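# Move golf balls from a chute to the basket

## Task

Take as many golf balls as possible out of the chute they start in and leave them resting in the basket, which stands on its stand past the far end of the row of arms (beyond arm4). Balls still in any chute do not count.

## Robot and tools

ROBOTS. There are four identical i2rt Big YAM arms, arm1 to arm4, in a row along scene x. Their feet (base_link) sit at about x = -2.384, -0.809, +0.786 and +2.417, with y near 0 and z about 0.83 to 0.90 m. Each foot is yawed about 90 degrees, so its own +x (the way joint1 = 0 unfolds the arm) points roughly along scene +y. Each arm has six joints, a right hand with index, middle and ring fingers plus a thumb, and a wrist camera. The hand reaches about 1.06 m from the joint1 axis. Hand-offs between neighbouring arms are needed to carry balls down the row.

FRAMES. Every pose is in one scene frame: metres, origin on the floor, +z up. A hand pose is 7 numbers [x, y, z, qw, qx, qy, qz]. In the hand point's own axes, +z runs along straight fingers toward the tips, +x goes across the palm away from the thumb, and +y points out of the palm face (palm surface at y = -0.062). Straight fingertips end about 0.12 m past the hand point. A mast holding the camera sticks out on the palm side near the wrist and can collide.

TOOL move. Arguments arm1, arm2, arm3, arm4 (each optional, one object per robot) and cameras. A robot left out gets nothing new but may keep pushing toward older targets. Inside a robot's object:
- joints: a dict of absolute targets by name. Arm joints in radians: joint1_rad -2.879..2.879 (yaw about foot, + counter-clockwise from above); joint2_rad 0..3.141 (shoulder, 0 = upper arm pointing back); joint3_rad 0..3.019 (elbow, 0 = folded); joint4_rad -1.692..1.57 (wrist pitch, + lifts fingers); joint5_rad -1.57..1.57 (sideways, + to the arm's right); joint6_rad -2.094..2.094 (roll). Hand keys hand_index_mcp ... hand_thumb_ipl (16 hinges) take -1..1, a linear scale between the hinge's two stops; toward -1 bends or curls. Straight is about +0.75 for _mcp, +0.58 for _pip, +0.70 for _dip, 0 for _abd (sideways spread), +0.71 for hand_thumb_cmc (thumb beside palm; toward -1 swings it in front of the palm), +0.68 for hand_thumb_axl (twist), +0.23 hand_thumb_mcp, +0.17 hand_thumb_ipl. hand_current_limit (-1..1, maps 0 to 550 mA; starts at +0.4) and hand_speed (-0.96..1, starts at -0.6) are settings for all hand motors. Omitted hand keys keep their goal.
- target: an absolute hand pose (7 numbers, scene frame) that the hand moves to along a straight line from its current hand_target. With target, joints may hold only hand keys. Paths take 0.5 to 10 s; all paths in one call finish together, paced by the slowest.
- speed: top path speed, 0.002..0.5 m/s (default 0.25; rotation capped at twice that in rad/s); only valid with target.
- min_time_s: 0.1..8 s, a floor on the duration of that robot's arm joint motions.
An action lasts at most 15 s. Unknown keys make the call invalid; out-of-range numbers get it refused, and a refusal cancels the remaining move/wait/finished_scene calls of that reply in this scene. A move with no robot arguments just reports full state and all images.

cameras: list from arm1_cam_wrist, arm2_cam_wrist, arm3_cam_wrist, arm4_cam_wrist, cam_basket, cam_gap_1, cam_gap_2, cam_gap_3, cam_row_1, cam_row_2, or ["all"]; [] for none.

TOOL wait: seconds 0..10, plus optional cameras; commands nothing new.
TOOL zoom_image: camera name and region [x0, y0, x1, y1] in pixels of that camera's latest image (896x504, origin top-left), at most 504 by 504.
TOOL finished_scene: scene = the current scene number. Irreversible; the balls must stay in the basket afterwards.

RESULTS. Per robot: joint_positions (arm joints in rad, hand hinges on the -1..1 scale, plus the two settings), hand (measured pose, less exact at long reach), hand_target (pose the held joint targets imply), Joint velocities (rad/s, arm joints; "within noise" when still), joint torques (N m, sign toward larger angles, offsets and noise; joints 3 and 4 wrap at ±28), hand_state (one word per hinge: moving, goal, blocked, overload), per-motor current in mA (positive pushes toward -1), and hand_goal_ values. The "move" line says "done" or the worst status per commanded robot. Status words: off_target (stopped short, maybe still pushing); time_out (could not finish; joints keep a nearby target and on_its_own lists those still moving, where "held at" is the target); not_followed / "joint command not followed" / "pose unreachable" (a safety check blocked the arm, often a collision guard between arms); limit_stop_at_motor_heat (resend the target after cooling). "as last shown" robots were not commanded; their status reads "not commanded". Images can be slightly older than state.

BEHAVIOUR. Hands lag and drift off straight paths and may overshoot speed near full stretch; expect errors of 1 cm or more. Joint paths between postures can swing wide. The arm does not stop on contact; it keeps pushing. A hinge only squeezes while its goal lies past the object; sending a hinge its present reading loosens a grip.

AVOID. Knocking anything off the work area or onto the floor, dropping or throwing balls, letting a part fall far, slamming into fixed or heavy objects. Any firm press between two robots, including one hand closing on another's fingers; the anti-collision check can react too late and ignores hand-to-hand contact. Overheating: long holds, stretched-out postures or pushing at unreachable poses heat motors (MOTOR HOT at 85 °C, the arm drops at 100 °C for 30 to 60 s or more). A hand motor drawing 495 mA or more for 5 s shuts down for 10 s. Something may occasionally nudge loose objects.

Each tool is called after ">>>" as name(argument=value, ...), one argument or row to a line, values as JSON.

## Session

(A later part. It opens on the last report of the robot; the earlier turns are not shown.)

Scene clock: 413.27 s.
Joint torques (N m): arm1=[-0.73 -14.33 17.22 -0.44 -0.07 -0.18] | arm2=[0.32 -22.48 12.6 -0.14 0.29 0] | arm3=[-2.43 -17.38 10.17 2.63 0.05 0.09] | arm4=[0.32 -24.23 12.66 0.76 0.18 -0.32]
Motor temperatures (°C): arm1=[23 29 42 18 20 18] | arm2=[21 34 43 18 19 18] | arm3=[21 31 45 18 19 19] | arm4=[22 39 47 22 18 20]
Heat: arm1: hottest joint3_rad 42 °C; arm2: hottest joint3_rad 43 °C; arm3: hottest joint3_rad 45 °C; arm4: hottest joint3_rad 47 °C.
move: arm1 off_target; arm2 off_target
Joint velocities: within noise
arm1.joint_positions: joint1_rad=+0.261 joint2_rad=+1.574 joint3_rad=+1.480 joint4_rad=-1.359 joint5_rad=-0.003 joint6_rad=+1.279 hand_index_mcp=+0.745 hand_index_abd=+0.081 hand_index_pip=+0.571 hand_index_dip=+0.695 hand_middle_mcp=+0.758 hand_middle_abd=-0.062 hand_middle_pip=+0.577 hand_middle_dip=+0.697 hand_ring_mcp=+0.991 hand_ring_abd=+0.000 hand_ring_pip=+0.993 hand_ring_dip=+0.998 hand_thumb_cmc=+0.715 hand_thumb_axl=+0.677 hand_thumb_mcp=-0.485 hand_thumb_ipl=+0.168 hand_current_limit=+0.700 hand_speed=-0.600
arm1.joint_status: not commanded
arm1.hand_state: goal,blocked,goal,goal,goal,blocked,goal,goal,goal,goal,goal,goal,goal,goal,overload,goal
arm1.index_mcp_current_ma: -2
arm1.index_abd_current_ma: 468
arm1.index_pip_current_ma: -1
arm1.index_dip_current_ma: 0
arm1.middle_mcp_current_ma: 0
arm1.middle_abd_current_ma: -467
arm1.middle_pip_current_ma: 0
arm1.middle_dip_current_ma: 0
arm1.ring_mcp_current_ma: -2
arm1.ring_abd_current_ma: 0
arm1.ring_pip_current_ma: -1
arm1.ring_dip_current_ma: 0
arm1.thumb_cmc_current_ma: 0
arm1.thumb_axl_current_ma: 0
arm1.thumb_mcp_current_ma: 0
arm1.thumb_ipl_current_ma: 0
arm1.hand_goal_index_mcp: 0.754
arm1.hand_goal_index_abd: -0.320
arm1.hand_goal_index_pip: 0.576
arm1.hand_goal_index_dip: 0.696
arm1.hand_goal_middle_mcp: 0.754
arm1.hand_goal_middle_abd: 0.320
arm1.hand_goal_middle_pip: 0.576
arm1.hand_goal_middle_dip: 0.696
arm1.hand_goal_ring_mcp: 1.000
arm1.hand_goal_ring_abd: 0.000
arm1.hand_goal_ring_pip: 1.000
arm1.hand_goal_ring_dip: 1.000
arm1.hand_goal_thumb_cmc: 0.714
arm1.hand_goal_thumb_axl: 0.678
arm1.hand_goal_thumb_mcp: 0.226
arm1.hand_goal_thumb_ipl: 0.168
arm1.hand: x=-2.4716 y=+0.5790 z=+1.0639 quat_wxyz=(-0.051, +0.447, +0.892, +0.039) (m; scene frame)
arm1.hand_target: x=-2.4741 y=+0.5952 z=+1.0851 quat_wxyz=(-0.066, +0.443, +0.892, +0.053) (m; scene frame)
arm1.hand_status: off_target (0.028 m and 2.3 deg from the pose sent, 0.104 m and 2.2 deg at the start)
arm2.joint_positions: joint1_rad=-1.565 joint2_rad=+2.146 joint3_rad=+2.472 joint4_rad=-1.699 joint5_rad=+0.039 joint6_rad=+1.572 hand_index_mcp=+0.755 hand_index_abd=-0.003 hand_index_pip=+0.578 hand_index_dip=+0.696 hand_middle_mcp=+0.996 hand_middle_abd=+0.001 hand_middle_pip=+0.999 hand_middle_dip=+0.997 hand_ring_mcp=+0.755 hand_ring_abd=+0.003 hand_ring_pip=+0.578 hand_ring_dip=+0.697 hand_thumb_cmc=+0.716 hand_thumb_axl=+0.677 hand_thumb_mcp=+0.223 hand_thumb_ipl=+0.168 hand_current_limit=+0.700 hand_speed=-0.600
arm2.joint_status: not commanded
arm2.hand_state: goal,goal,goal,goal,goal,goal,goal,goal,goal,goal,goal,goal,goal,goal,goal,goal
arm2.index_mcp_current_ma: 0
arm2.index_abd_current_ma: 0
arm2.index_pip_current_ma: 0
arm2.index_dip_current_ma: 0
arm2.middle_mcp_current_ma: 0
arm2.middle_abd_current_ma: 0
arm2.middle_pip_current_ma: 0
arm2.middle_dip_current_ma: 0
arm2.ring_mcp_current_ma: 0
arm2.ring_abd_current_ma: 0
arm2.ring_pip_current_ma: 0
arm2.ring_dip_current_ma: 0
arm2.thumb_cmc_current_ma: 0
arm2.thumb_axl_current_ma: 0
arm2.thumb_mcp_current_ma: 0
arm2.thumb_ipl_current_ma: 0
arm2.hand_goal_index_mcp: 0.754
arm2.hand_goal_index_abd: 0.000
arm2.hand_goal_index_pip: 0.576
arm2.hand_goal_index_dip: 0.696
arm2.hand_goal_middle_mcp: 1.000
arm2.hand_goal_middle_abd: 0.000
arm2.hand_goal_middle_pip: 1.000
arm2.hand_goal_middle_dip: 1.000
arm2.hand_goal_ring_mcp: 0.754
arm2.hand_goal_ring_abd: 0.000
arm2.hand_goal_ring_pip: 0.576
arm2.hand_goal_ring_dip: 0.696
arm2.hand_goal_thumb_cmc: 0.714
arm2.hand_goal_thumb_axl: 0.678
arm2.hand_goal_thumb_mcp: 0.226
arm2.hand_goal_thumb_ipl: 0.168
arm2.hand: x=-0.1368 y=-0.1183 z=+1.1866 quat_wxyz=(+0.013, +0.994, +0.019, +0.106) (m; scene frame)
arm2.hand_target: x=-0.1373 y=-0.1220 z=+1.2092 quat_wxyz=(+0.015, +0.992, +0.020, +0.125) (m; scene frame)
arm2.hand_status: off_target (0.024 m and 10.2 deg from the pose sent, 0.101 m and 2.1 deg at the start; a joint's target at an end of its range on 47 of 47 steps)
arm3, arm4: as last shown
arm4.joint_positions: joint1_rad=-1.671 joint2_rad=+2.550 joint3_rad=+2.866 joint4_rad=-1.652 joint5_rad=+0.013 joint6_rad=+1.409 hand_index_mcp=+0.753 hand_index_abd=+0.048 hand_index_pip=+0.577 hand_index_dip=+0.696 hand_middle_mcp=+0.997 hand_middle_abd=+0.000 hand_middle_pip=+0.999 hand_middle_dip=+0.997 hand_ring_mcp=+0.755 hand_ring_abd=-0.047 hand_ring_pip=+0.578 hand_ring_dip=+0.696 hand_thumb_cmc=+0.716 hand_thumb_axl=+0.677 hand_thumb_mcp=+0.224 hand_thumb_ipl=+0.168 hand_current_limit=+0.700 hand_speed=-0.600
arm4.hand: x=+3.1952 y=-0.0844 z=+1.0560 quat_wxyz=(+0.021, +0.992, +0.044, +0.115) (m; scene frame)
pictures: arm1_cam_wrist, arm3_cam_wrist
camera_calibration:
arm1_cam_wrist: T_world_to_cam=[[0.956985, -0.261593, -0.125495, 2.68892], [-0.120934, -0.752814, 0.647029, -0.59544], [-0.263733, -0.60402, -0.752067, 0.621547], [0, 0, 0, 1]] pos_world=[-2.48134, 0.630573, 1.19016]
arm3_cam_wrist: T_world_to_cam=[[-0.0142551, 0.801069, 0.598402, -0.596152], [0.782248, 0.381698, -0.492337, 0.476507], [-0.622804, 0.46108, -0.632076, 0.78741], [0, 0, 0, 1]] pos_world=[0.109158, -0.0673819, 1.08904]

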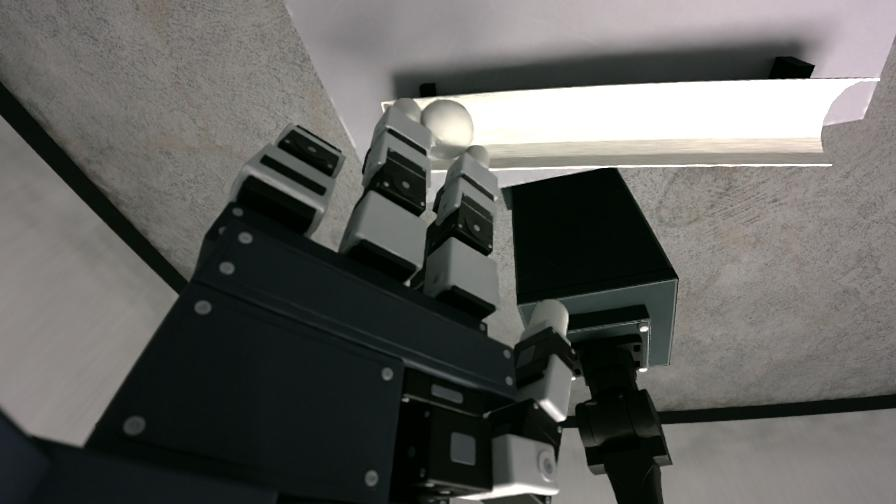

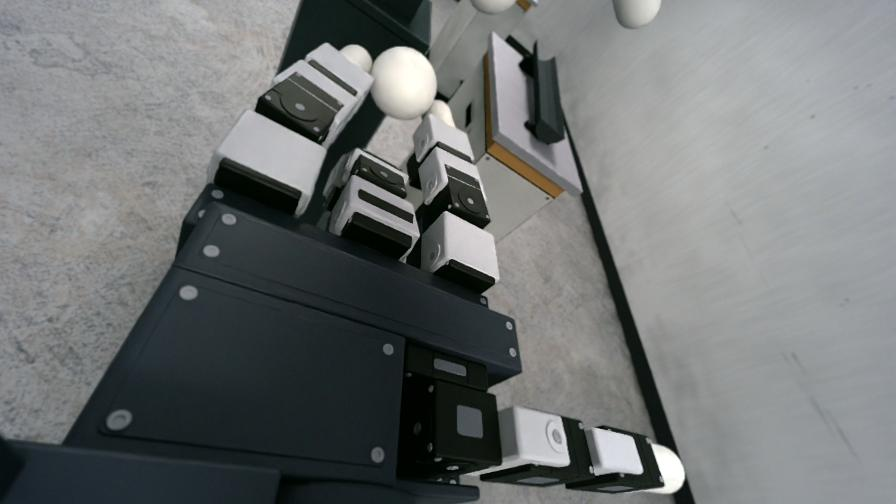

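>>> move(
  arm1={"joints":{"joint1_rad":-1.70,"joint2_rad":1.463,"joint3_rad":1.501,"joint4_rad":-1.571,"joint5_rad":-0.109,"joint6_rad":1.533,"hand_ring_mcp":-0.48,"hand_ring_pip":-0.74,"hand_ring_dip":0.7},"min_time_s":6},
  arm3={"joints":{"joint1_rad":0,"joint2_rad":1.46,"joint3_rad":1.5,"joint4_rad":-1.5,"joint5_rad":0,"joint6_rad":0},"min_time_s":6},
  arm2={"joints":{"joint1_rad":-1.5,"joint2_rad":1.75,"joint3_rad":1.9,"joint4_rad":-1.6,"joint5_rad":0,"joint6_rad":1.53,"hand_current_limit":0.4},"min_time_s":3},
  arm4={"joints":{"joint1_rad":-1.5,"joint2_rad":1.75,"joint3_rad":1.9,"joint4_rad":-1.6,"joint5_rad":0,"joint6_rad":1.53,"hand_index_abd":0,"hand_ring_abd":0,"hand_current_limit":0.4},"min_time_s":4},
  cameras=["arm1_cam_wrist","arm3_cam_wrist","cam_gap_1"],
)

>>> move(
  arm1={"target":[-1.70,-0.026,1.07,0,1,0,0.02],"speed":0.12},
  arm3={"joints":{"joint1_rad":-1.5,"joint2_rad":1.75,"joint3_rad":1.9,"joint4_rad":-1.6,"joint5_rad":0,"joint6_rad":1.53},"min_time_s":5.5},
  arm2={"joints":{"joint1_rad":1.53,"joint2_rad":0.6,"joint3_rad":1.39,"joint4_rad":-1.35,"joint5_rad":0,"joint6_rad":0},"min_time_s":6.5},
  arm4={"joints":{"joint1_rad":1.53,"joint2_rad":0.6,"joint3_rad":1.39,"joint4_rad":-1.35,"joint5_rad":0,"joint6_rad":0},"min_time_s":6.5},
  cameras=["arm1_cam_wrist","arm3_cam_wrist","cam_row_1"],
)

Scene clock: 422.37 s.
Joint torques (N m): arm1=[-0.15 -16.09 12.75 -0.79 -0.11 0.12] | arm2=[1.49 -18.26 9.33 0.51 0.02 0.02] | arm3=[-2.37 -11.05 11.14 0.28 0.03 0.07] | arm4=[1.32 -16.44 7.61 0.88 -0.01 -0.05]
Motor temperatures (°C): arm1=[23 29 43 18 20 18] | arm2=[21 34 42 18 19 18] | arm3=[21 32 46 18 19 19] | arm4=[22 40 46 22 18 20]
Heat: arm1: hottest joint3_rad 43 °C; arm2: hottest joint3_rad 42 °C; arm3: hottest joint3_rad 46 °C; arm4: hottest joint3_rad 46 °C.
move: arm1 done; arm2 done; arm3 done; arm4 done
Joint velocities: within noise
arm1.joint_positions: joint1_rad=-1.702 joint2_rad=+1.486 joint3_rad=+1.480 joint4_rad=-1.558 joint5_rad=-0.107 joint6_rad=+1.521 hand_index_mcp=+0.745 hand_index_abd=+0.081 hand_index_pip=+0.571 hand_index_dip=+0.695 hand_middle_mcp=+0.759 hand_middle_abd=-0.062 hand_middle_pip=+0.578 hand_middle_dip=+0.697 hand_ring_mcp=-0.464 hand_ring_abd=+0.000 hand_ring_pip=-0.736 hand_ring_dip=+0.703 hand_thumb_cmc=+0.715 hand_thumb_axl=+0.677 hand_thumb_mcp=-0.485 hand_thumb_ipl=+0.168 hand_current_limit=+0.700 hand_speed=-0.600
arm1.joint_status: all done
arm1.hand_state: goal,blocked,goal,goal,goal,blocked,goal,goal,goal,goal,goal,goal,goal,goal,overload,goal
arm1.index_mcp_current_ma: -2
arm1.index_abd_current_ma: 467
arm1.index_pip_current_ma: -1
arm1.index_dip_current_ma: 0
arm1.middle_mcp_current_ma: 0
arm1.middle_abd_current_ma: -467
arm1.middle_pip_current_ma: 0
arm1.middle_dip_current_ma: 0
arm1.ring_mcp_current_ma: 5
arm1.ring_abd_current_ma: 0
arm1.ring_pip_current_ma: 0
arm1.ring_dip_current_ma: 0
arm1.thumb_cmc_current_ma: 0
arm1.thumb_axl_current_ma: 0
arm1.thumb_mcp_current_ma: 0
arm1.thumb_ipl_current_ma: 0
arm1.hand_goal_index_mcp: 0.754
arm1.hand_goal_index_abd: -0.320
arm1.hand_goal_index_pip: 0.576
arm1.hand_goal_index_dip: 0.696
arm1.hand_goal_middle_mcp: 0.754
arm1.hand_goal_middle_abd: 0.320
arm1.hand_goal_middle_pip: 0.576
arm1.hand_goal_middle_dip: 0.696
arm1.hand_goal_ring_mcp: -0.480
arm1.hand_goal_ring_abd: 0.000
arm1.hand_goal_ring_pip: -0.740
arm1.hand_goal_ring_dip: 0.700
arm1.hand_goal_thumb_cmc: 0.714
arm1.hand_goal_thumb_axl: 0.678
arm1.hand_goal_thumb_mcp: 0.226
arm1.hand_goal_thumb_ipl: 0.168
arm1.hand: x=-1.9611 y=-0.0087 z=+1.0811 quat_wxyz=(-0.057, +0.998, +0.004, -0.001) (m; scene frame)
arm1.hand_target: x=-1.9630 y=-0.0071 z=+1.0980 quat_wxyz=(-0.057, +0.998, +0.000, +0.014) (m; scene frame)
arm1.hand_status: not commanded
arm2.joint_positions: joint1_rad=-1.513 joint2_rad=+1.774 joint3_rad=+1.898 joint4_rad=-1.613 joint5_rad=+0.003 joint6_rad=+1.538 hand_index_mcp=+0.755 hand_index_abd=-0.002 hand_index_pip=+0.578 hand_index_dip=+0.696 hand_middle_mcp=+0.996 hand_middle_abd=+0.001 hand_middle_pip=+0.999 hand_middle_dip=+0.997 hand_ring_mcp=+0.755 hand_ring_abd=+0.003 hand_ring_pip=+0.578 hand_ring_dip=+0.697 hand_thumb_cmc=+0.716 hand_thumb_axl=+0.677 hand_thumb_mcp=+0.223 hand_thumb_ipl=+0.168 hand_current_limit=+0.400 hand_speed=-0.600
arm2.joint_status: all done
arm2.hand_state: goal,goal,goal,goal,goal,goal,goal,goal,goal,goal,goal,goal,goal,goal,goal,goal
arm2.index_mcp_current_ma: 0
arm2.index_abd_current_ma: 0
arm2.index_pip_current_ma: 0
arm2.index_dip_current_ma: 0
arm2.middle_mcp_current_ma: 0
arm2.middle_abd_current_ma: 0
arm2.middle_pip_current_ma: 0
arm2.middle_dip_current_ma: 0
arm2.ring_mcp_current_ma: 0
arm2.ring_abd_current_ma: 0
arm2.ring_pip_current_ma: 0
arm2.ring_dip_current_ma: 0
arm2.thumb_cmc_current_ma: 0
arm2.thumb_axl_current_ma: 0
arm2.thumb_mcp_current_ma: 0
arm2.thumb_ipl_current_ma: 0
arm2.hand_goal_index_mcp: 0.754
arm2.hand_goal_index_abd: 0.000
arm2.hand_goal_index_pip: 0.576
arm2.hand_goal_index_dip: 0.696
arm2.hand_goal_middle_mcp: 1.000
arm2.hand_goal_middle_abd: 0.000
arm2.hand_goal_middle_pip: 1.000
arm2.hand_goal_middle_dip: 1.000
arm2.hand_goal_ring_mcp: 0.754
arm2.hand_goal_ring_abd: 0.000
arm2.hand_goal_ring_pip: 0.576
arm2.hand_goal_ring_dip: 0.696
arm2.hand_goal_thumb_cmc: 0.714
arm2.hand_goal_thumb_axl: 0.678
arm2.hand_goal_thumb_mcp: 0.226
arm2.hand_goal_thumb_ipl: 0.168
arm2.hand: x=-0.2624 y=-0.0897 z=+1.1818 quat_wxyz=(-0.004, +0.997, +0.064, +0.048) (m; scene frame)
arm2.hand_target: x=-0.2619 y=-0.0821 z=+1.1952 quat_wxyz=(-0.006, +0.995, +0.074, +0.067) (m; scene frame)
arm2.hand_status: not commanded
arm3.joint_positions: joint1_rad=+0.006 joint2_rad=+1.474 joint3_rad=+1.449 joint4_rad=-1.492 joint5_rad=+0.000 joint6_rad=-0.004 hand_index_mcp=+0.755 hand_index_abd=-0.170 hand_index_pip=+0.578 hand_index_dip=+0.696 hand_middle_mcp=+0.998 hand_middle_abd=+0.001 hand_middle_pip=+0.999 hand_middle_dip=+0.997 hand_ring_mcp=+0.757 hand_ring_abd=+0.165 hand_ring_pip=+0.579 hand_ring_dip=+0.699 hand_thumb_cmc=+0.718 hand_thumb_axl=+0.677 hand_thumb_mcp=+0.224 hand_thumb_ipl=+0.168 hand_current_limit=+0.700 hand_speed=-0.600
arm3.joint_status: all done
arm3.hand_state: goal,blocked,goal,goal,goal,goal,goal,goal,goal,blocked,goal,goal,goal,goal,goal,goal
arm3.index_mcp_current_ma: 3
arm3.index_abd_current_ma: 467
arm3.index_pip_current_ma: 4
arm3.index_dip_current_ma: 0
arm3.middle_mcp_current_ma: -4
arm3.middle_abd_current_ma: 1
arm3.middle_pip_current_ma: -2
arm3.middle_dip_current_ma: -5
arm3.ring_mcp_current_ma: 6
arm3.ring_abd_current_ma: -467
arm3.ring_pip_current_ma: 6
arm3.ring_dip_current_ma: 5
arm3.thumb_cmc_current_ma: 8
arm3.thumb_axl_current_ma: -1
arm3.thumb_mcp_current_ma: -5
arm3.thumb_ipl_current_ma: 0
arm3.hand_goal_index_mcp: 0.754
arm3.hand_goal_index_abd: -0.450
arm3.hand_goal_index_pip: 0.576
arm3.hand_goal_index_dip: 0.696
arm3.hand_goal_middle_mcp: 1.000
arm3.hand_goal_middle_abd: 0.000
arm3.hand_goal_middle_pip: 1.000
arm3.hand_goal_middle_dip: 1.000
arm3.hand_goal_ring_mcp: 0.754
arm3.hand_goal_ring_abd: 0.460
arm3.hand_goal_ring_pip: 0.576
arm3.hand_goal_ring_dip: 0.696
arm3.hand_goal_thumb_cmc: 0.714
arm3.hand_goal_thumb_axl: 0.678
arm3.hand_goal_thumb_mcp: 0.226
arm3.hand_goal_thumb_ipl: 0.168
arm3.hand: x=+0.7949 y=+0.4383 z=+1.0959 quat_wxyz=(-0.003, -0.016, +0.999, +0.032) (m; scene frame)
arm3.hand_target: x=+0.7982 y=+0.4459 z=+1.1271 quat_wxyz=(-0.003, -0.011, +0.998, +0.060) (m; scene frame)
arm3.hand_status: not commanded
arm4.joint_positions: joint1_rad=-1.507 joint2_rad=+1.772 joint3_rad=+1.909 joint4_rad=-1.610 joint5_rad=+0.002 joint6_rad=+1.516 hand_index_mcp=+0.753 hand_index_abd=+0.003 hand_index_pip=+0.577 hand_index_dip=+0.696 hand_middle_mcp=+0.997 hand_middle_abd=+0.000 hand_middle_pip=+0.999 hand_middle_dip=+0.997 hand_ring_mcp=+0.755 hand_ring_abd=-0.002 hand_ring_pip=+0.578 hand_ring_dip=+0.696 hand_thumb_cmc=+0.716 hand_thumb_axl=+0.677 hand_thumb_mcp=+0.224 hand_thumb_ipl=+0.168 hand_current_limit=+0.400 hand_speed=-0.600
arm4.joint_status: all done
arm4.hand_state: goal,goal,goal,goal,goal,goal,goal,goal,goal,goal,goal,goal,goal,goal,goal,goal
arm4.index_mcp_current_ma: 0
arm4.index_abd_current_ma: 2
arm4.index_pip_current_ma: 1
arm4.index_dip_current_ma: 0
arm4.middle_mcp_current_ma: -3
arm4.middle_abd_current_ma: 0
arm4.middle_pip_current_ma: -1
arm4.middle_dip_current_ma: -2
arm4.ring_mcp_current_ma: 0
arm4.ring_abd_current_ma: -1
arm4.ring_pip_current_ma: 2
arm4.ring_dip_current_ma: 0
arm4.thumb_cmc_current_ma: 1
arm4.thumb_axl_current_ma: 0
arm4.thumb_mcp_current_ma: -2
arm4.thumb_ipl_current_ma: 0
arm4.hand_goal_index_mcp: 0.754
arm4.hand_goal_index_abd: 0.000
arm4.hand_goal_index_pip: 0.576
arm4.hand_goal_index_dip: 0.696
arm4.hand_goal_middle_mcp: 1.000
arm4.hand_goal_middle_abd: 0.000
arm4.hand_goal_middle_pip: 1.000
arm4.hand_goal_middle_dip: 1.000
arm4.hand_goal_ring_mcp: 0.754
arm4.hand_goal_ring_abd: 0.000
arm4.hand_goal_ring_pip: 0.576
arm4.hand_goal_ring_dip: 0.696
arm4.hand_goal_thumb_cmc: 0.714
arm4.hand_goal_thumb_axl: 0.678
arm4.hand_goal_thumb_mcp: 0.226
arm4.hand_goal_thumb_ipl: 0.168
arm4.hand: x=+2.9722 y=+0.0260 z=+1.1863 quat_wxyz=(+0.001, +0.996, +0.074, +0.048) (m; scene frame)
arm4.hand_target: x=+2.9684 y=+0.0303 z=+1.1940 quat_wxyz=(+0.000, +0.996, +0.070, +0.059) (m; scene frame)
arm4.hand_status: not commanded
pictures: arm1_cam_wrist, arm3_cam_wrist, cam_gap_1
camera_calibration:
arm1_cam_wrist: T_world_to_cam=[[-0.788197, -0.605822, -0.108283, -1.39531], [-0.44628, 0.441498, 0.778405, -1.7569], [-0.423768, 0.661861, -0.618353, -0.033349], [0, 0, 0, 1]] pos_world=[-1.89799, -0.0475694, 1.19587]
arm3_cam_wrist: T_world_to_cam=[[0.786235, 0.61585, 0.0506337, -0.917966], [0.395184, -0.564125, 0.724978, -0.917856], [0.475041, -0.549993, -0.686908, 0.741242], [0, 0, 0, 1]] pos_world=[0.732339, 0.455222, 1.22107]

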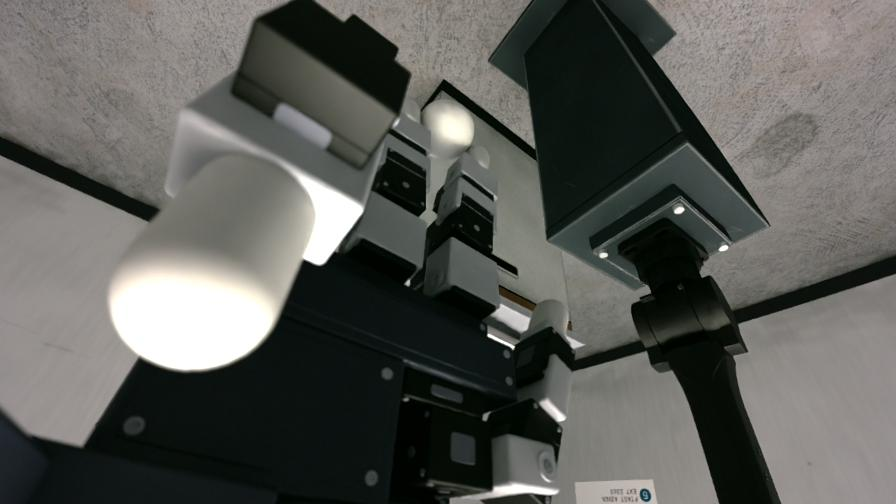

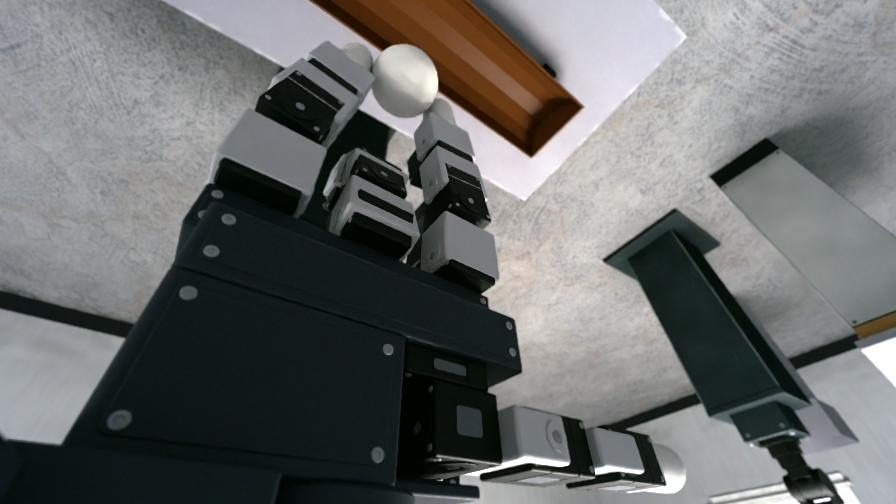

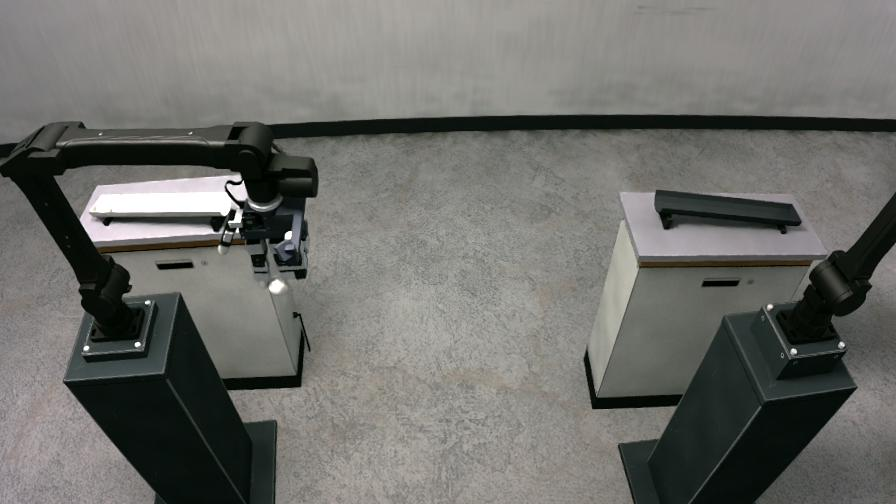

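Scene clock: 429.43 s.
Joint torques (N m): arm1=[0.32 -24.23 17.31 -0.59 0.21 0] | arm2=[1.38 -0.26 8.72 2.85 0.11 -0.04] | arm3=[-1.85 -13.63 11.18 0.16 -0.01 0.15] | arm4=[1.2 1.55 6.71 3.07 0.07 -0.4]
Motor temperatures (°C): arm1=[23 29 43 18 20 18] | arm2=[21 33 42 18 19 18] | arm3=[21 31 47 18 19 19] | arm4=[22 39 46 22 18 20]
Heat: arm1: hottest joint3_rad 43 °C; arm2: hottest joint3_rad 42 °C; arm3: hottest joint3_rad 47 °C; arm4: hottest joint3_rad 46 °C.
move: arm1 off_target; arm2 done; arm3 done; arm4 done
Joint velocities: within noise
arm1.joint_positions: joint1_rad=-1.687 joint2_rad=+2.191 joint3_rad=+2.390 joint4_rad=-1.688 joint5_rad=+0.014 joint6_rad=+1.532 hand_index_mcp=+0.745 hand_index_abd=+0.081 hand_index_pip=+0.571 hand_index_dip=+0.695 hand_middle_mcp=+0.759 hand_middle_abd=-0.062 hand_middle_pip=+0.578 hand_middle_dip=+0.697 hand_ring_mcp=-0.464 hand_ring_abd=+0.000 hand_ring_pip=-0.736 hand_ring_dip=+0.703 hand_thumb_cmc=+0.715 hand_thumb_axl=+0.677 hand_thumb_mcp=-0.486 hand_thumb_ipl=+0.168 hand_current_limit=+0.700 hand_speed=-0.600
arm1.joint_status: not commanded
arm1.hand_state: goal,blocked,goal,goal,goal,blocked,goal,goal,goal,goal,goal,goal,goal,goal,overload,goal
arm1.index_mcp_current_ma: -2
arm1.index_abd_current_ma: 468
arm1.index_pip_current_ma: -1
arm1.index_dip_current_ma: 0
arm1.middle_mcp_current_ma: 0
arm1.middle_abd_current_ma: -467
arm1.middle_pip_current_ma: 0
arm1.middle_dip_current_ma: 0
arm1.ring_mcp_current_ma: 5
arm1.ring_abd_current_ma: 0
arm1.ring_pip_current_ma: 0
arm1.ring_dip_current_ma: 0
arm1.thumb_cmc_current_ma: 0
arm1.thumb_axl_current_ma: 0
arm1.thumb_mcp_current_ma: 0
arm1.thumb_ipl_current_ma: 0
arm1.hand_goal_index_mcp: 0.754
arm1.hand_goal_index_abd: -0.320
arm1.hand_goal_index_pip: 0.576
arm1.hand_goal_index_dip: 0.696
arm1.hand_goal_middle_mcp: 0.754
arm1.hand_goal_middle_abd: 0.320
arm1.hand_goal_middle_pip: 0.576
arm1.hand_goal_middle_dip: 0.696
arm1.hand_goal_ring_mcp: -0.480
arm1.hand_goal_ring_abd: 0.000
arm1.hand_goal_ring_pip: -0.740
arm1.hand_goal_ring_dip: 0.700
arm1.hand_goal_thumb_cmc: 0.714
arm1.hand_goal_thumb_axl: 0.678
arm1.hand_goal_thumb_mcp: 0.226
arm1.hand_goal_thumb_ipl: 0.168
arm1.hand: x=-1.7114 y=-0.0299 z=+1.0495 quat_wxyz=(+0.005, +0.999, +0.006, +0.034) (m; scene frame)
arm1.hand_target: x=-1.7017 y=-0.0259 z=+1.0694 quat_wxyz=(+0.007, +0.998, +0.007, +0.057) (m; scene frame)
arm1.hand_status: off_target (0.024 m and 1.8 deg from the pose sent, 0.262 m and 7.0 deg at the start; a joint's target at an end of its range on 43 of 98 steps)
arm2.joint_positions: joint1_rad=+1.520 joint2_rad=+0.605 joint3_rad=+1.388 joint4_rad=-1.373 joint5_rad=+0.001 joint6_rad=+0.008 hand_index_mcp=+0.759 hand_index_abd=-0.002 hand_index_pip=+0.578 hand_index_dip=+0.696 hand_middle_mcp=+1.000 hand_middle_abd=+0.001 hand_middle_pip=+0.999 hand_middle_dip=+0.997 hand_ring_mcp=+0.759 hand_ring_abd=+0.003 hand_ring_pip=+0.578 hand_ring_dip=+0.697 hand_thumb_cmc=+0.719 hand_thumb_axl=+0.677 hand_thumb_mcp=+0.223 hand_thumb_ipl=+0.168 hand_current_limit=+0.400 hand_speed=-0.600
arm2.joint_status: all done
arm2.hand_state: goal,goal,goal,goal,goal,goal,goal,goal,goal,goal,goal,goal,goal,goal,goal,goal
arm2.index_mcp_current_ma: 0
arm2.index_abd_current_ma: 0
arm2.index_pip_current_ma: 0
arm2.index_dip_current_ma: 0
arm2.middle_mcp_current_ma: 0
arm2.middle_abd_current_ma: 0
arm2.middle_pip_current_ma: 0
arm2.middle_dip_current_ma: 0
arm2.ring_mcp_current_ma: 0
arm2.ring_abd_current_ma: 0
arm2.ring_pip_current_ma: 0
arm2.ring_dip_current_ma: 0
arm2.thumb_cmc_current_ma: 0
arm2.thumb_axl_current_ma: 0
arm2.thumb_mcp_current_ma: 0
arm2.thumb_ipl_current_ma: 0
arm2.hand_goal_index_mcp: 0.754
arm2.hand_goal_index_abd: 0.000
arm2.hand_goal_index_pip: 0.576
arm2.hand_goal_index_dip: 0.696
arm2.hand_goal_middle_mcp: 1.000
arm2.hand_goal_middle_abd: 0.000
arm2.hand_goal_middle_pip: 1.000
arm2.hand_goal_middle_dip: 1.000
arm2.hand_goal_ring_mcp: 0.754
arm2.hand_goal_ring_abd: 0.000
arm2.hand_goal_ring_pip: 0.576
arm2.hand_goal_ring_dip: 0.696
arm2.hand_goal_thumb_cmc: 0.714
arm2.hand_goal_thumb_axl: 0.678
arm2.hand_goal_thumb_mcp: 0.226
arm2.hand_goal_thumb_ipl: 0.168
arm2.hand: x=-1.0890 y=-0.0307 z=+1.4889 quat_wxyz=(-0.325, -0.621, +0.631, +0.333) (m; scene frame)
arm2.hand_target: x=-1.0879 y=-0.0343 z=+1.4972 quat_wxyz=(-0.335, -0.622, +0.620, +0.341) (m; scene frame)
arm2.hand_status: not commanded
arm3.joint_positions: joint1_rad=-1.499 joint2_rad=+1.750 joint3_rad=+1.848 joint4_rad=-1.592 joint5_rad=+0.000 joint6_rad=+1.518 hand_index_mcp=+0.754 hand_index_abd=-0.170 hand_index_pip=+0.577 hand_index_dip=+0.696 hand_middle_mcp=+0.996 hand_middle_abd=+0.001 hand_middle_pip=+0.999 hand_middle_dip=+0.997 hand_ring_mcp=+0.754 hand_ring_abd=+0.165 hand_ring_pip=+0.578 hand_ring_dip=+0.699 hand_thumb_cmc=+0.716 hand_thumb_axl=+0.677 hand_thumb_mcp=+0.224 hand_thumb_ipl=+0.168 hand_current_limit=+0.700 hand_speed=-0.600
arm3.joint_status: all done
arm3.hand_state: goal,blocked,goal,goal,goal,goal,goal,goal,goal,blocked,goal,goal,goal,goal,goal,goal
arm3.index_mcp_current_ma: 0
arm3.index_abd_current_ma: 468
arm3.index_pip_current_ma: 2
arm3.index_dip_current_ma: 0
arm3.middle_mcp_current_ma: -7
arm3.middle_abd_current_ma: 1
arm3.middle_pip_current_ma: -2
arm3.middle_dip_current_ma: -5
arm3.ring_mcp_current_ma: 0
arm3.ring_abd_current_ma: -467
arm3.ring_pip_current_ma: 3
arm3.ring_dip_current_ma: 5
arm3.thumb_cmc_current_ma: 4
arm3.thumb_axl_current_ma: -1
arm3.thumb_mcp_current_ma: -5
arm3.thumb_ipl_current_ma: 0
arm3.hand_goal_index_mcp: 0.754
arm3.hand_goal_index_abd: -0.450
arm3.hand_goal_index_pip: 0.576
arm3.hand_goal_index_dip: 0.696
arm3.hand_goal_middle_mcp: 1.000
arm3.hand_goal_middle_abd: 0.000
arm3.hand_goal_middle_pip: 1.000
arm3.hand_goal_middle_dip: 1.000
arm3.hand_goal_ring_mcp: 0.754
arm3.hand_goal_ring_abd: 0.460
arm3.hand_goal_ring_pip: 0.576
arm3.hand_goal_ring_dip: 0.696
arm3.hand_goal_thumb_cmc: 0.714
arm3.hand_goal_thumb_axl: 0.678
arm3.hand_goal_thumb_mcp: 0.226
arm3.hand_goal_thumb_ipl: 0.168
arm3.hand: x=+1.3303 y=-0.1307 z=+1.1056 quat_wxyz=(-0.006, +0.997, +0.074, +0.036) (m; scene frame)
arm3.hand_target: x=+1.3377 y=-0.1303 z=+1.1256 quat_wxyz=(-0.007, +0.996, +0.067, +0.058) (m; scene frame)
arm3.hand_status: not commanded
arm4.joint_positions: joint1_rad=+1.524 joint2_rad=+0.603 joint3_rad=+1.400 joint4_rad=-1.370 joint5_rad=-0.001 joint6_rad=+0.015 hand_index_mcp=+0.759 hand_index_abd=+0.003 hand_index_pip=+0.577 hand_index_dip=+0.696 hand_middle_mcp=+1.000 hand_middle_abd=+0.000 hand_middle_pip=+0.999 hand_middle_dip=+0.997 hand_ring_mcp=+0.759 hand_ring_abd=-0.001 hand_ring_pip=+0.578 hand_ring_dip=+0.696 hand_thumb_cmc=+0.719 hand_thumb_axl=+0.677 hand_thumb_mcp=+0.224 hand_thumb_ipl=+0.168 hand_current_limit=+0.400 hand_speed=-0.600
arm4.joint_status: all done
arm4.hand_state: goal,goal,goal,goal,goal,goal,goal,goal,goal,goal,goal,goal,goal,goal,goal,goal
arm4.index_mcp_current_ma: 5
arm4.index_abd_current_ma: 2
arm4.index_pip_current_ma: 1
arm4.index_dip_current_ma: 0
arm4.middle_mcp_current_ma: 0
arm4.middle_abd_current_ma: 0
arm4.middle_pip_current_ma: -1
arm4.middle_dip_current_ma: -2
arm4.ring_mcp_current_ma: 5
arm4.ring_abd_current_ma: -1
arm4.ring_pip_current_ma: 1
arm4.ring_dip_current_ma: 0
arm4.thumb_cmc_current_ma: 5
arm4.thumb_axl_current_ma: 0
arm4.thumb_mcp_current_ma: -2
arm4.thumb_ipl_current_ma: 0
arm4.hand_goal_index_mcp: 0.754
arm4.hand_goal_index_abd: 0.000
arm4.hand_goal_index_pip: 0.576
arm4.hand_goal_index_dip: 0.696
arm4.hand_goal_middle_mcp: 1.000
arm4.hand_goal_middle_abd: 0.000
arm4.hand_goal_middle_pip: 1.000
arm4.hand_goal_middle_dip: 1.000
arm4.hand_goal_ring_mcp: 0.754
arm4.hand_goal_ring_abd: 0.000
arm4.hand_goal_ring_pip: 0.576
arm4.hand_goal_ring_dip: 0.696
arm4.hand_goal_thumb_cmc: 0.714
arm4.hand_goal_thumb_axl: 0.678
arm4.hand_goal_thumb_mcp: 0.226
arm4.hand_goal_thumb_ipl: 0.168
arm4.hand: x=+2.1492 y=+0.0917 z=+1.5063 quat_wxyz=(-0.339, -0.610, +0.631, +0.338) (m; scene frame)
arm4.hand_target: x=+2.1472 y=+0.0891 z=+1.5073 quat_wxyz=(-0.342, -0.614, +0.623, +0.344) (m; scene frame)
arm4.hand_status: not commanded
pictures: arm1_cam_wrist, arm3_cam_wrist, cam_row_1
camera_calibration:
arm1_cam_wrist: T_world_to_cam=[[-0.781646, -0.617614, -0.0870776, -1.22611], [-0.496859, 0.53217, 0.685511, -1.59785], [-0.377041, 0.579093, -0.722836, 0.25415], [0, 0, 0, 1]] pos_world=[-1.65646, -0.054109, 1.17229]
arm3_cam_wrist: T_world_to_cam=[[-0.708813, -0.703966, -0.044911, 0.933013], [-0.499998, 0.456489, 0.735948, -0.145447], [-0.497581, 0.544105, -0.675547, 1.60494], [0, 0, 0, 1]] pos_world=[1.3872, -0.150054, 1.23316]

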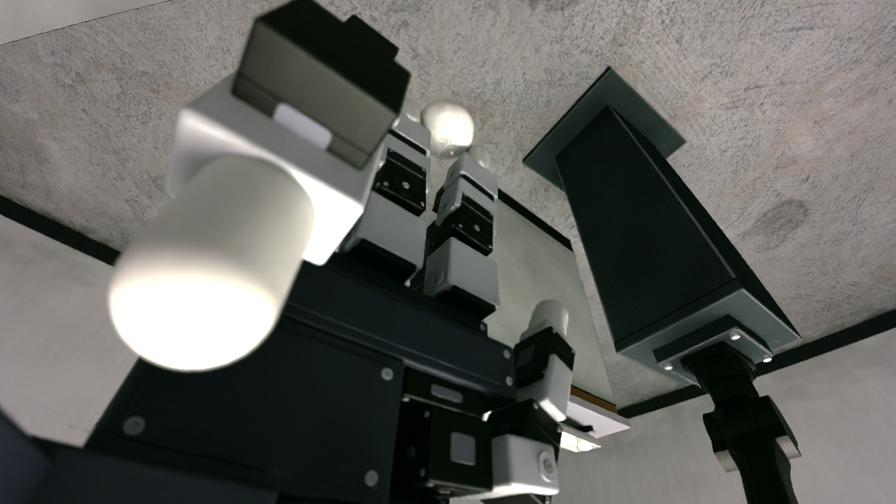

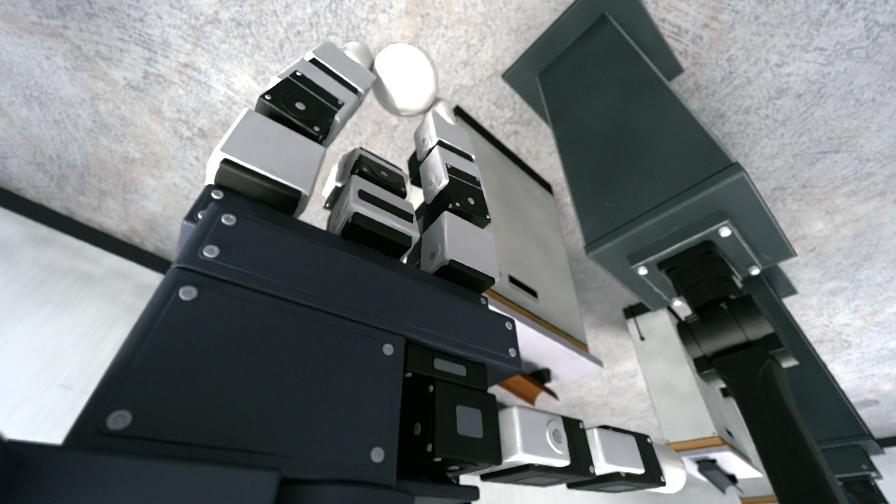

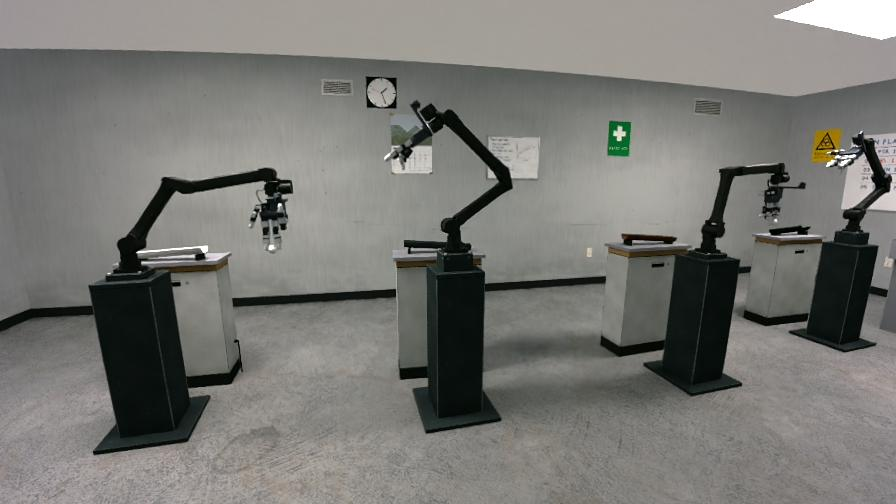

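Step 9, then step 10.

>>> move(
  arm2={"target":[-1.575,0.08,1.03,-0.5,-0.5,0.5,0.5],"speed":0.2},
  arm3={"target":[1.484,-0.115,1.103,0,1,0,0.02],"speed":0.12},
  arm4={"target":[1.72,-0.03,1.07,-0.5,-0.5,0.5,0.5],"speed":0.2},
  cameras=["arm2_cam_wrist","arm4_cam_wrist","cam_gap_1"],
)

>>> zoom_image(
  camera="cam_gap_1",
  region=[60, 130, 340, 330],
)

Scene clock: 434.40 s.
Joint torques (N m): arm1=[0.32 -24.29 17.29 -0.61 0.21 0.02] | arm2=[-1.03 -18.96 9.48 3.18 -0.02 0.09] | arm3=[-1.14 -19.02 11.1 0.42 0.11 0.15] | arm4=[1.44 -15.85 8.88 3.29 0.12 -0.38]
Motor temperatures (°C): arm1=[23 29 43 18 20 17] | arm2=[21 32 42 18 19 18] | arm3=[21 32 47 18 19 19] | arm4=[22 38 45 22 18 20]
Heat: arm1: hottest joint3_rad 43 °C; arm2: hottest joint3_rad 42 °C; arm3: hottest joint3_rad 47 °C; arm4: hottest joint3_rad 45 °C.
move: arm2 off_target; arm3 off_target; arm4 off_target
Joint velocities: within noise
arm1: as last shown
arm1.index_abd_current_ma: 467
arm2.joint_positions: joint1_rad=+1.362 joint2_rad=+2.251 joint3_rad=+1.246 joint4_rad=+0.970 joint5_rad=-0.182 joint6_rad=+0.002 hand_index_mcp=+0.763 hand_index_abd=-0.002 hand_index_pip=+0.578 hand_index_dip=+0.696 hand_middle_mcp=+1.000 hand_middle_abd=+0.001 hand_middle_pip=+0.999 hand_middle_dip=+0.997 hand_ring_mcp=+0.762 hand_ring_abd=+0.003 hand_ring_pip=+0.578 hand_ring_dip=+0.697 hand_thumb_cmc=+0.722 hand_thumb_axl=+0.677 hand_thumb_mcp=+0.223 hand_thumb_ipl=+0.168 hand_current_limit=+0.400 hand_speed=-0.600
arm2.joint_status: not commanded
arm2.hand_state: goal,goal,goal,goal,goal,goal,goal,goal,goal,goal,goal,goal,goal,goal,goal,goal
arm2.index_mcp_current_ma: 1
arm2.index_abd_current_ma: 0
arm2.index_pip_current_ma: 0
arm2.index_dip_current_ma: 0
arm2.middle_mcp_current_ma: 0
arm2.middle_abd_current_ma: 0
arm2.middle_pip_current_ma: 0
arm2.middle_dip_current_ma: 0
arm2.ring_mcp_current_ma: 1
arm2.ring_abd_current_ma: 0
arm2.ring_pip_current_ma: 0
arm2.ring_dip_current_ma: 0
arm2.thumb_cmc_current_ma: 1
arm2.thumb_axl_current_ma: 0
arm2.thumb_mcp_current_ma: 0
arm2.thumb_ipl_current_ma: 0
arm2.hand_goal_index_mcp: 0.754
arm2.hand_goal_index_abd: 0.000
arm2.hand_goal_index_pip: 0.576
arm2.hand_goal_index_dip: 0.696
arm2.hand_goal_middle_mcp: 1.000
arm2.hand_goal_middle_abd: 0.000
arm2.hand_goal_middle_pip: 1.000
arm2.hand_goal_middle_dip: 1.000
arm2.hand_goal_ring_mcp: 0.754
arm2.hand_goal_ring_abd: 0.000
arm2.hand_goal_ring_pip: 0.576
arm2.hand_goal_ring_dip: 0.696
arm2.hand_goal_thumb_cmc: 0.714
arm2.hand_goal_thumb_axl: 0.678
arm2.hand_goal_thumb_mcp: 0.226
arm2.hand_goal_thumb_ipl: 0.168
arm2.hand: x=-1.5702 y=+0.0680 z=+1.0148 quat_wxyz=(-0.491, -0.515, +0.509, +0.485) (m; scene frame)
arm2.hand_target: x=-1.5741 y=+0.0800 z=+1.0300 quat_wxyz=(-0.500, -0.500, +0.500, +0.500) (m; scene frame)
arm2.hand_status: off_target (0.020 m and 2.8 deg from the pose sent, 0.677 m and 34.6 deg at the start)
arm3.joint_positions: joint1_rad=-1.499 joint2_rad=+2.223 joint3_rad=+2.514 joint4_rad=-1.693 joint5_rad=+0.038 joint6_rad=+1.618 hand_index_mcp=+0.754 hand_index_abd=-0.170 hand_index_pip=+0.577 hand_index_dip=+0.696 hand_middle_mcp=+0.996 hand_middle_abd=+0.001 hand_middle_pip=+0.999 hand_middle_dip=+0.997 hand_ring_mcp=+0.754 hand_ring_abd=+0.165 hand_ring_pip=+0.578 hand_ring_dip=+0.699 hand_thumb_cmc=+0.716 hand_thumb_axl=+0.677 hand_thumb_mcp=+0.224 hand_thumb_ipl=+0.168 hand_current_limit=+0.700 hand_speed=-0.600
arm3.joint_status: not commanded
arm3.hand_state: goal,blocked,goal,goal,goal,goal,goal,goal,goal,blocked,goal,goal,goal,goal,goal,goal
arm3.index_mcp_current_ma: 0
arm3.index_abd_current_ma: 468
arm3.index_pip_current_ma: 2
arm3.index_dip_current_ma: 0
arm3.middle_mcp_current_ma: -7
arm3.middle_abd_current_ma: 1
arm3.middle_pip_current_ma: -2
arm3.middle_dip_current_ma: -5
arm3.ring_mcp_current_ma: 0
arm3.ring_abd_current_ma: -467
arm3.ring_pip_current_ma: 3
arm3.ring_dip_current_ma: 5
arm3.thumb_cmc_current_ma: 4
arm3.thumb_axl_current_ma: -1
arm3.thumb_mcp_current_ma: -6
arm3.thumb_ipl_current_ma: 0
arm3.hand_goal_index_mcp: 0.754
arm3.hand_goal_index_abd: -0.450
arm3.hand_goal_index_pip: 0.576
arm3.hand_goal_index_dip: 0.696
arm3.hand_goal_middle_mcp: 1.000
arm3.hand_goal_middle_abd: 0.000
arm3.hand_goal_middle_pip: 1.000
arm3.hand_goal_middle_dip: 1.000
arm3.hand_goal_ring_mcp: 0.754
arm3.hand_goal_ring_abd: 0.460
arm3.hand_goal_ring_pip: 0.576
arm3.hand_goal_ring_dip: 0.696
arm3.hand_goal_thumb_cmc: 0.714
arm3.hand_goal_thumb_axl: 0.678
arm3.hand_goal_thumb_mcp: 0.226
arm3.hand_goal_thumb_ipl: 0.168
arm3.hand: x=+1.4790 y=-0.1207 z=+1.0800 quat_wxyz=(+0.008, +0.996, +0.022, +0.083) (m; scene frame)
arm3.hand_target: x=+1.4824 y=-0.1150 z=+1.1023 quat_wxyz=(+0.006, +0.994, +0.019, +0.107) (m; scene frame)
arm3.hand_status: off_target (0.024 m and 7.7 deg from the pose sent, 0.155 m and 8.7 deg at the start; a joint's target at an end of its range on 84 of 125 steps)
arm4.joint_positions: joint1_rad=+1.748 joint2_rad=+2.107 joint3_rad=+0.999 joint4_rad=+1.035 joint5_rad=+0.213 joint6_rad=+0.012 hand_index_mcp=+0.763 hand_index_abd=+0.003 hand_index_pip=+0.577 hand_index_dip=+0.696 hand_middle_mcp=+1.000 hand_middle_abd=+0.000 hand_middle_pip=+0.999 hand_middle_dip=+0.997 hand_ring_mcp=+0.763 hand_ring_abd=-0.001 hand_ring_pip=+0.578 hand_ring_dip=+0.696 hand_thumb_cmc=+0.721 hand_thumb_axl=+0.677 hand_thumb_mcp=+0.224 hand_thumb_ipl=+0.168 hand_current_limit=+0.400 hand_speed=-0.600
arm4.joint_status: not commanded
arm4.hand_state: goal,goal,goal,goal,goal,goal,goal,goal,goal,goal,goal,goal,goal,goal,goal,goal
arm4.index_mcp_current_ma: 10
arm4.index_abd_current_ma: 1
arm4.index_pip_current_ma: 1
arm4.index_dip_current_ma: 0
arm4.middle_mcp_current_ma: 0
arm4.middle_abd_current_ma: 0
arm4.middle_pip_current_ma: -1
arm4.middle_dip_current_ma: -2
arm4.ring_mcp_current_ma: 11
arm4.ring_abd_current_ma: -1
arm4.ring_pip_current_ma: 1
arm4.ring_dip_current_ma: 0
arm4.thumb_cmc_current_ma: 7
arm4.thumb_axl_current_ma: 0
arm4.thumb_mcp_current_ma: -2
arm4.thumb_ipl_current_ma: 0
arm4.hand_goal_index_mcp: 0.754
arm4.hand_goal_index_abd: 0.000
arm4.hand_goal_index_pip: 0.576
arm4.hand_goal_index_dip: 0.696
arm4.hand_goal_middle_mcp: 1.000
arm4.hand_goal_middle_abd: 0.000
arm4.hand_goal_middle_pip: 1.000
arm4.hand_goal_middle_dip: 1.000
arm4.hand_goal_ring_mcp: 0.754
arm4.hand_goal_ring_abd: 0.000
arm4.hand_goal_ring_pip: 0.576
arm4.hand_goal_ring_dip: 0.696
arm4.hand_goal_thumb_cmc: 0.714
arm4.hand_goal_thumb_axl: 0.678
arm4.hand_goal_thumb_mcp: 0.226
arm4.hand_goal_thumb_ipl: 0.168
arm4.hand: x=+1.7313 y=-0.0206 z=+1.0428 quat_wxyz=(-0.480, -0.515, +0.519, +0.484) (m; scene frame)
arm4.hand_target: x=+1.7218 y=-0.0297 z=+1.0701 quat_wxyz=(-0.500, -0.500, +0.500, +0.500) (m; scene frame)
arm4.hand_status: off_target (0.031 m and 4.0 deg from the pose sent, 0.624 m and 32.8 deg at the start)
pictures: arm2_cam_wrist, arm4_cam_wrist, cam_gap_1
camera_calibration:
arm2_cam_wrist: T_world_to_cam=[[-0.0118029, 0.811099, 0.58479, -0.630417], [0.776035, 0.376238, -0.506176, 1.64947], [-0.630579, 0.447843, -0.633882, -0.255137], [0, 0, 0, 1]] pos_world=[-1.44837, 0.00499802, 1.04186]
arm4_cam_wrist: T_world_to_cam=[[-0.00921841, 0.789361, 0.61386, -0.576483], [0.769435, 0.397679, -0.499821, -0.85345], [-0.638658, 0.467718, -0.611028, 1.87914], [0, 0, 0, 1]] pos_world=[1.85149, -0.0844547, 1.07552]

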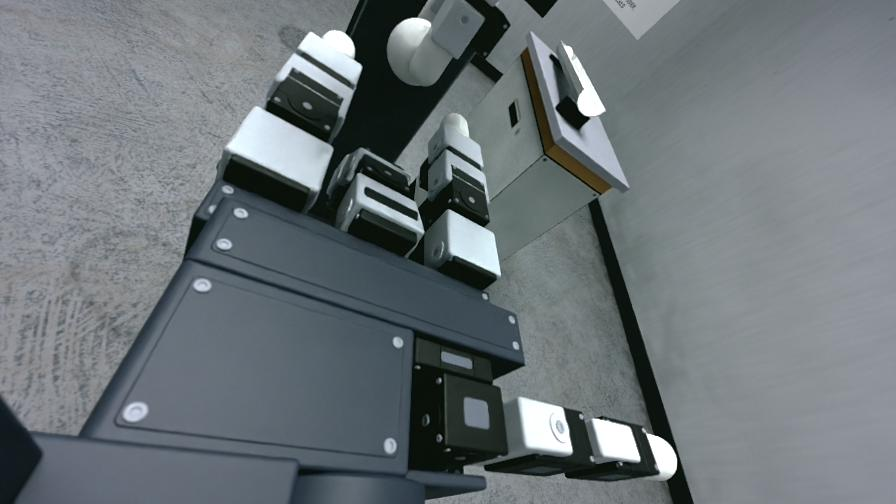

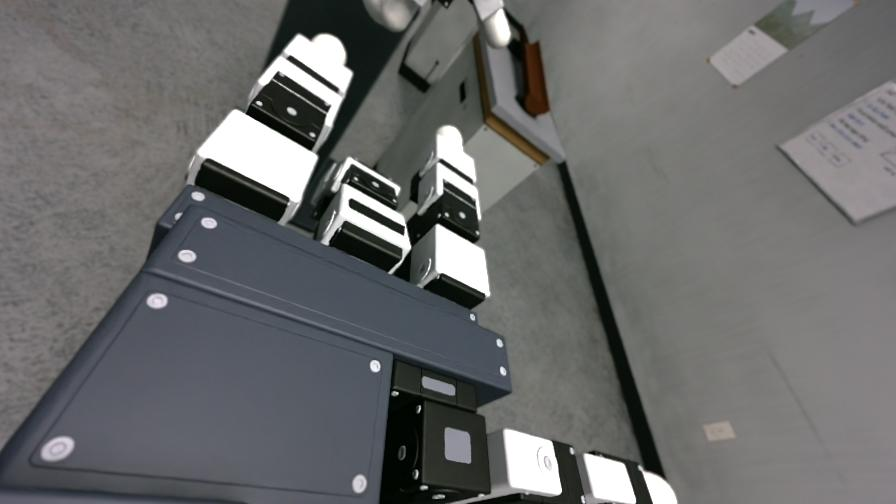

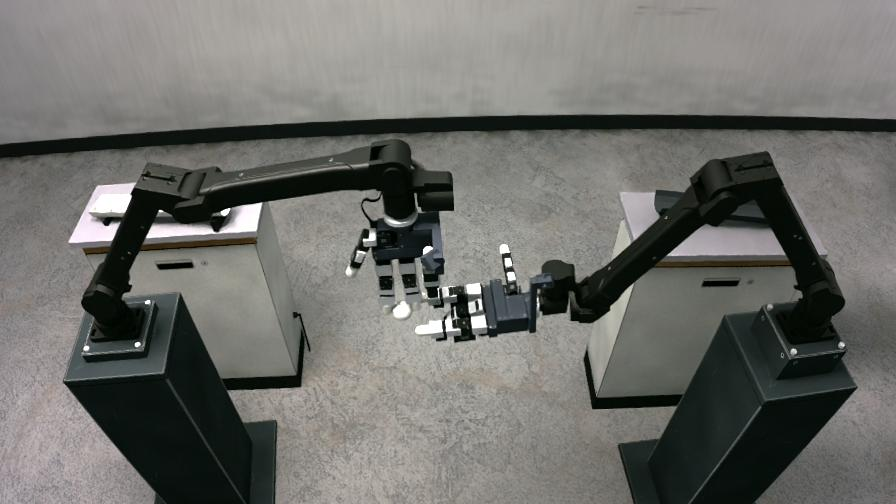

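Scaled by 1.800 from the camera's 896x504 image, which has a finer 1280x720 frame.

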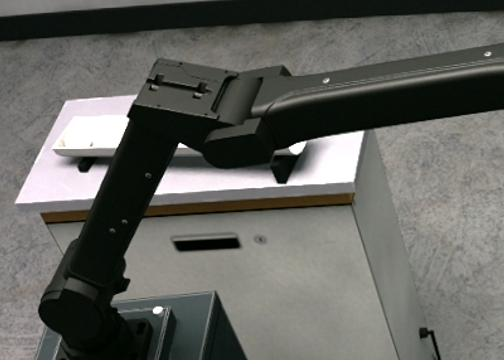

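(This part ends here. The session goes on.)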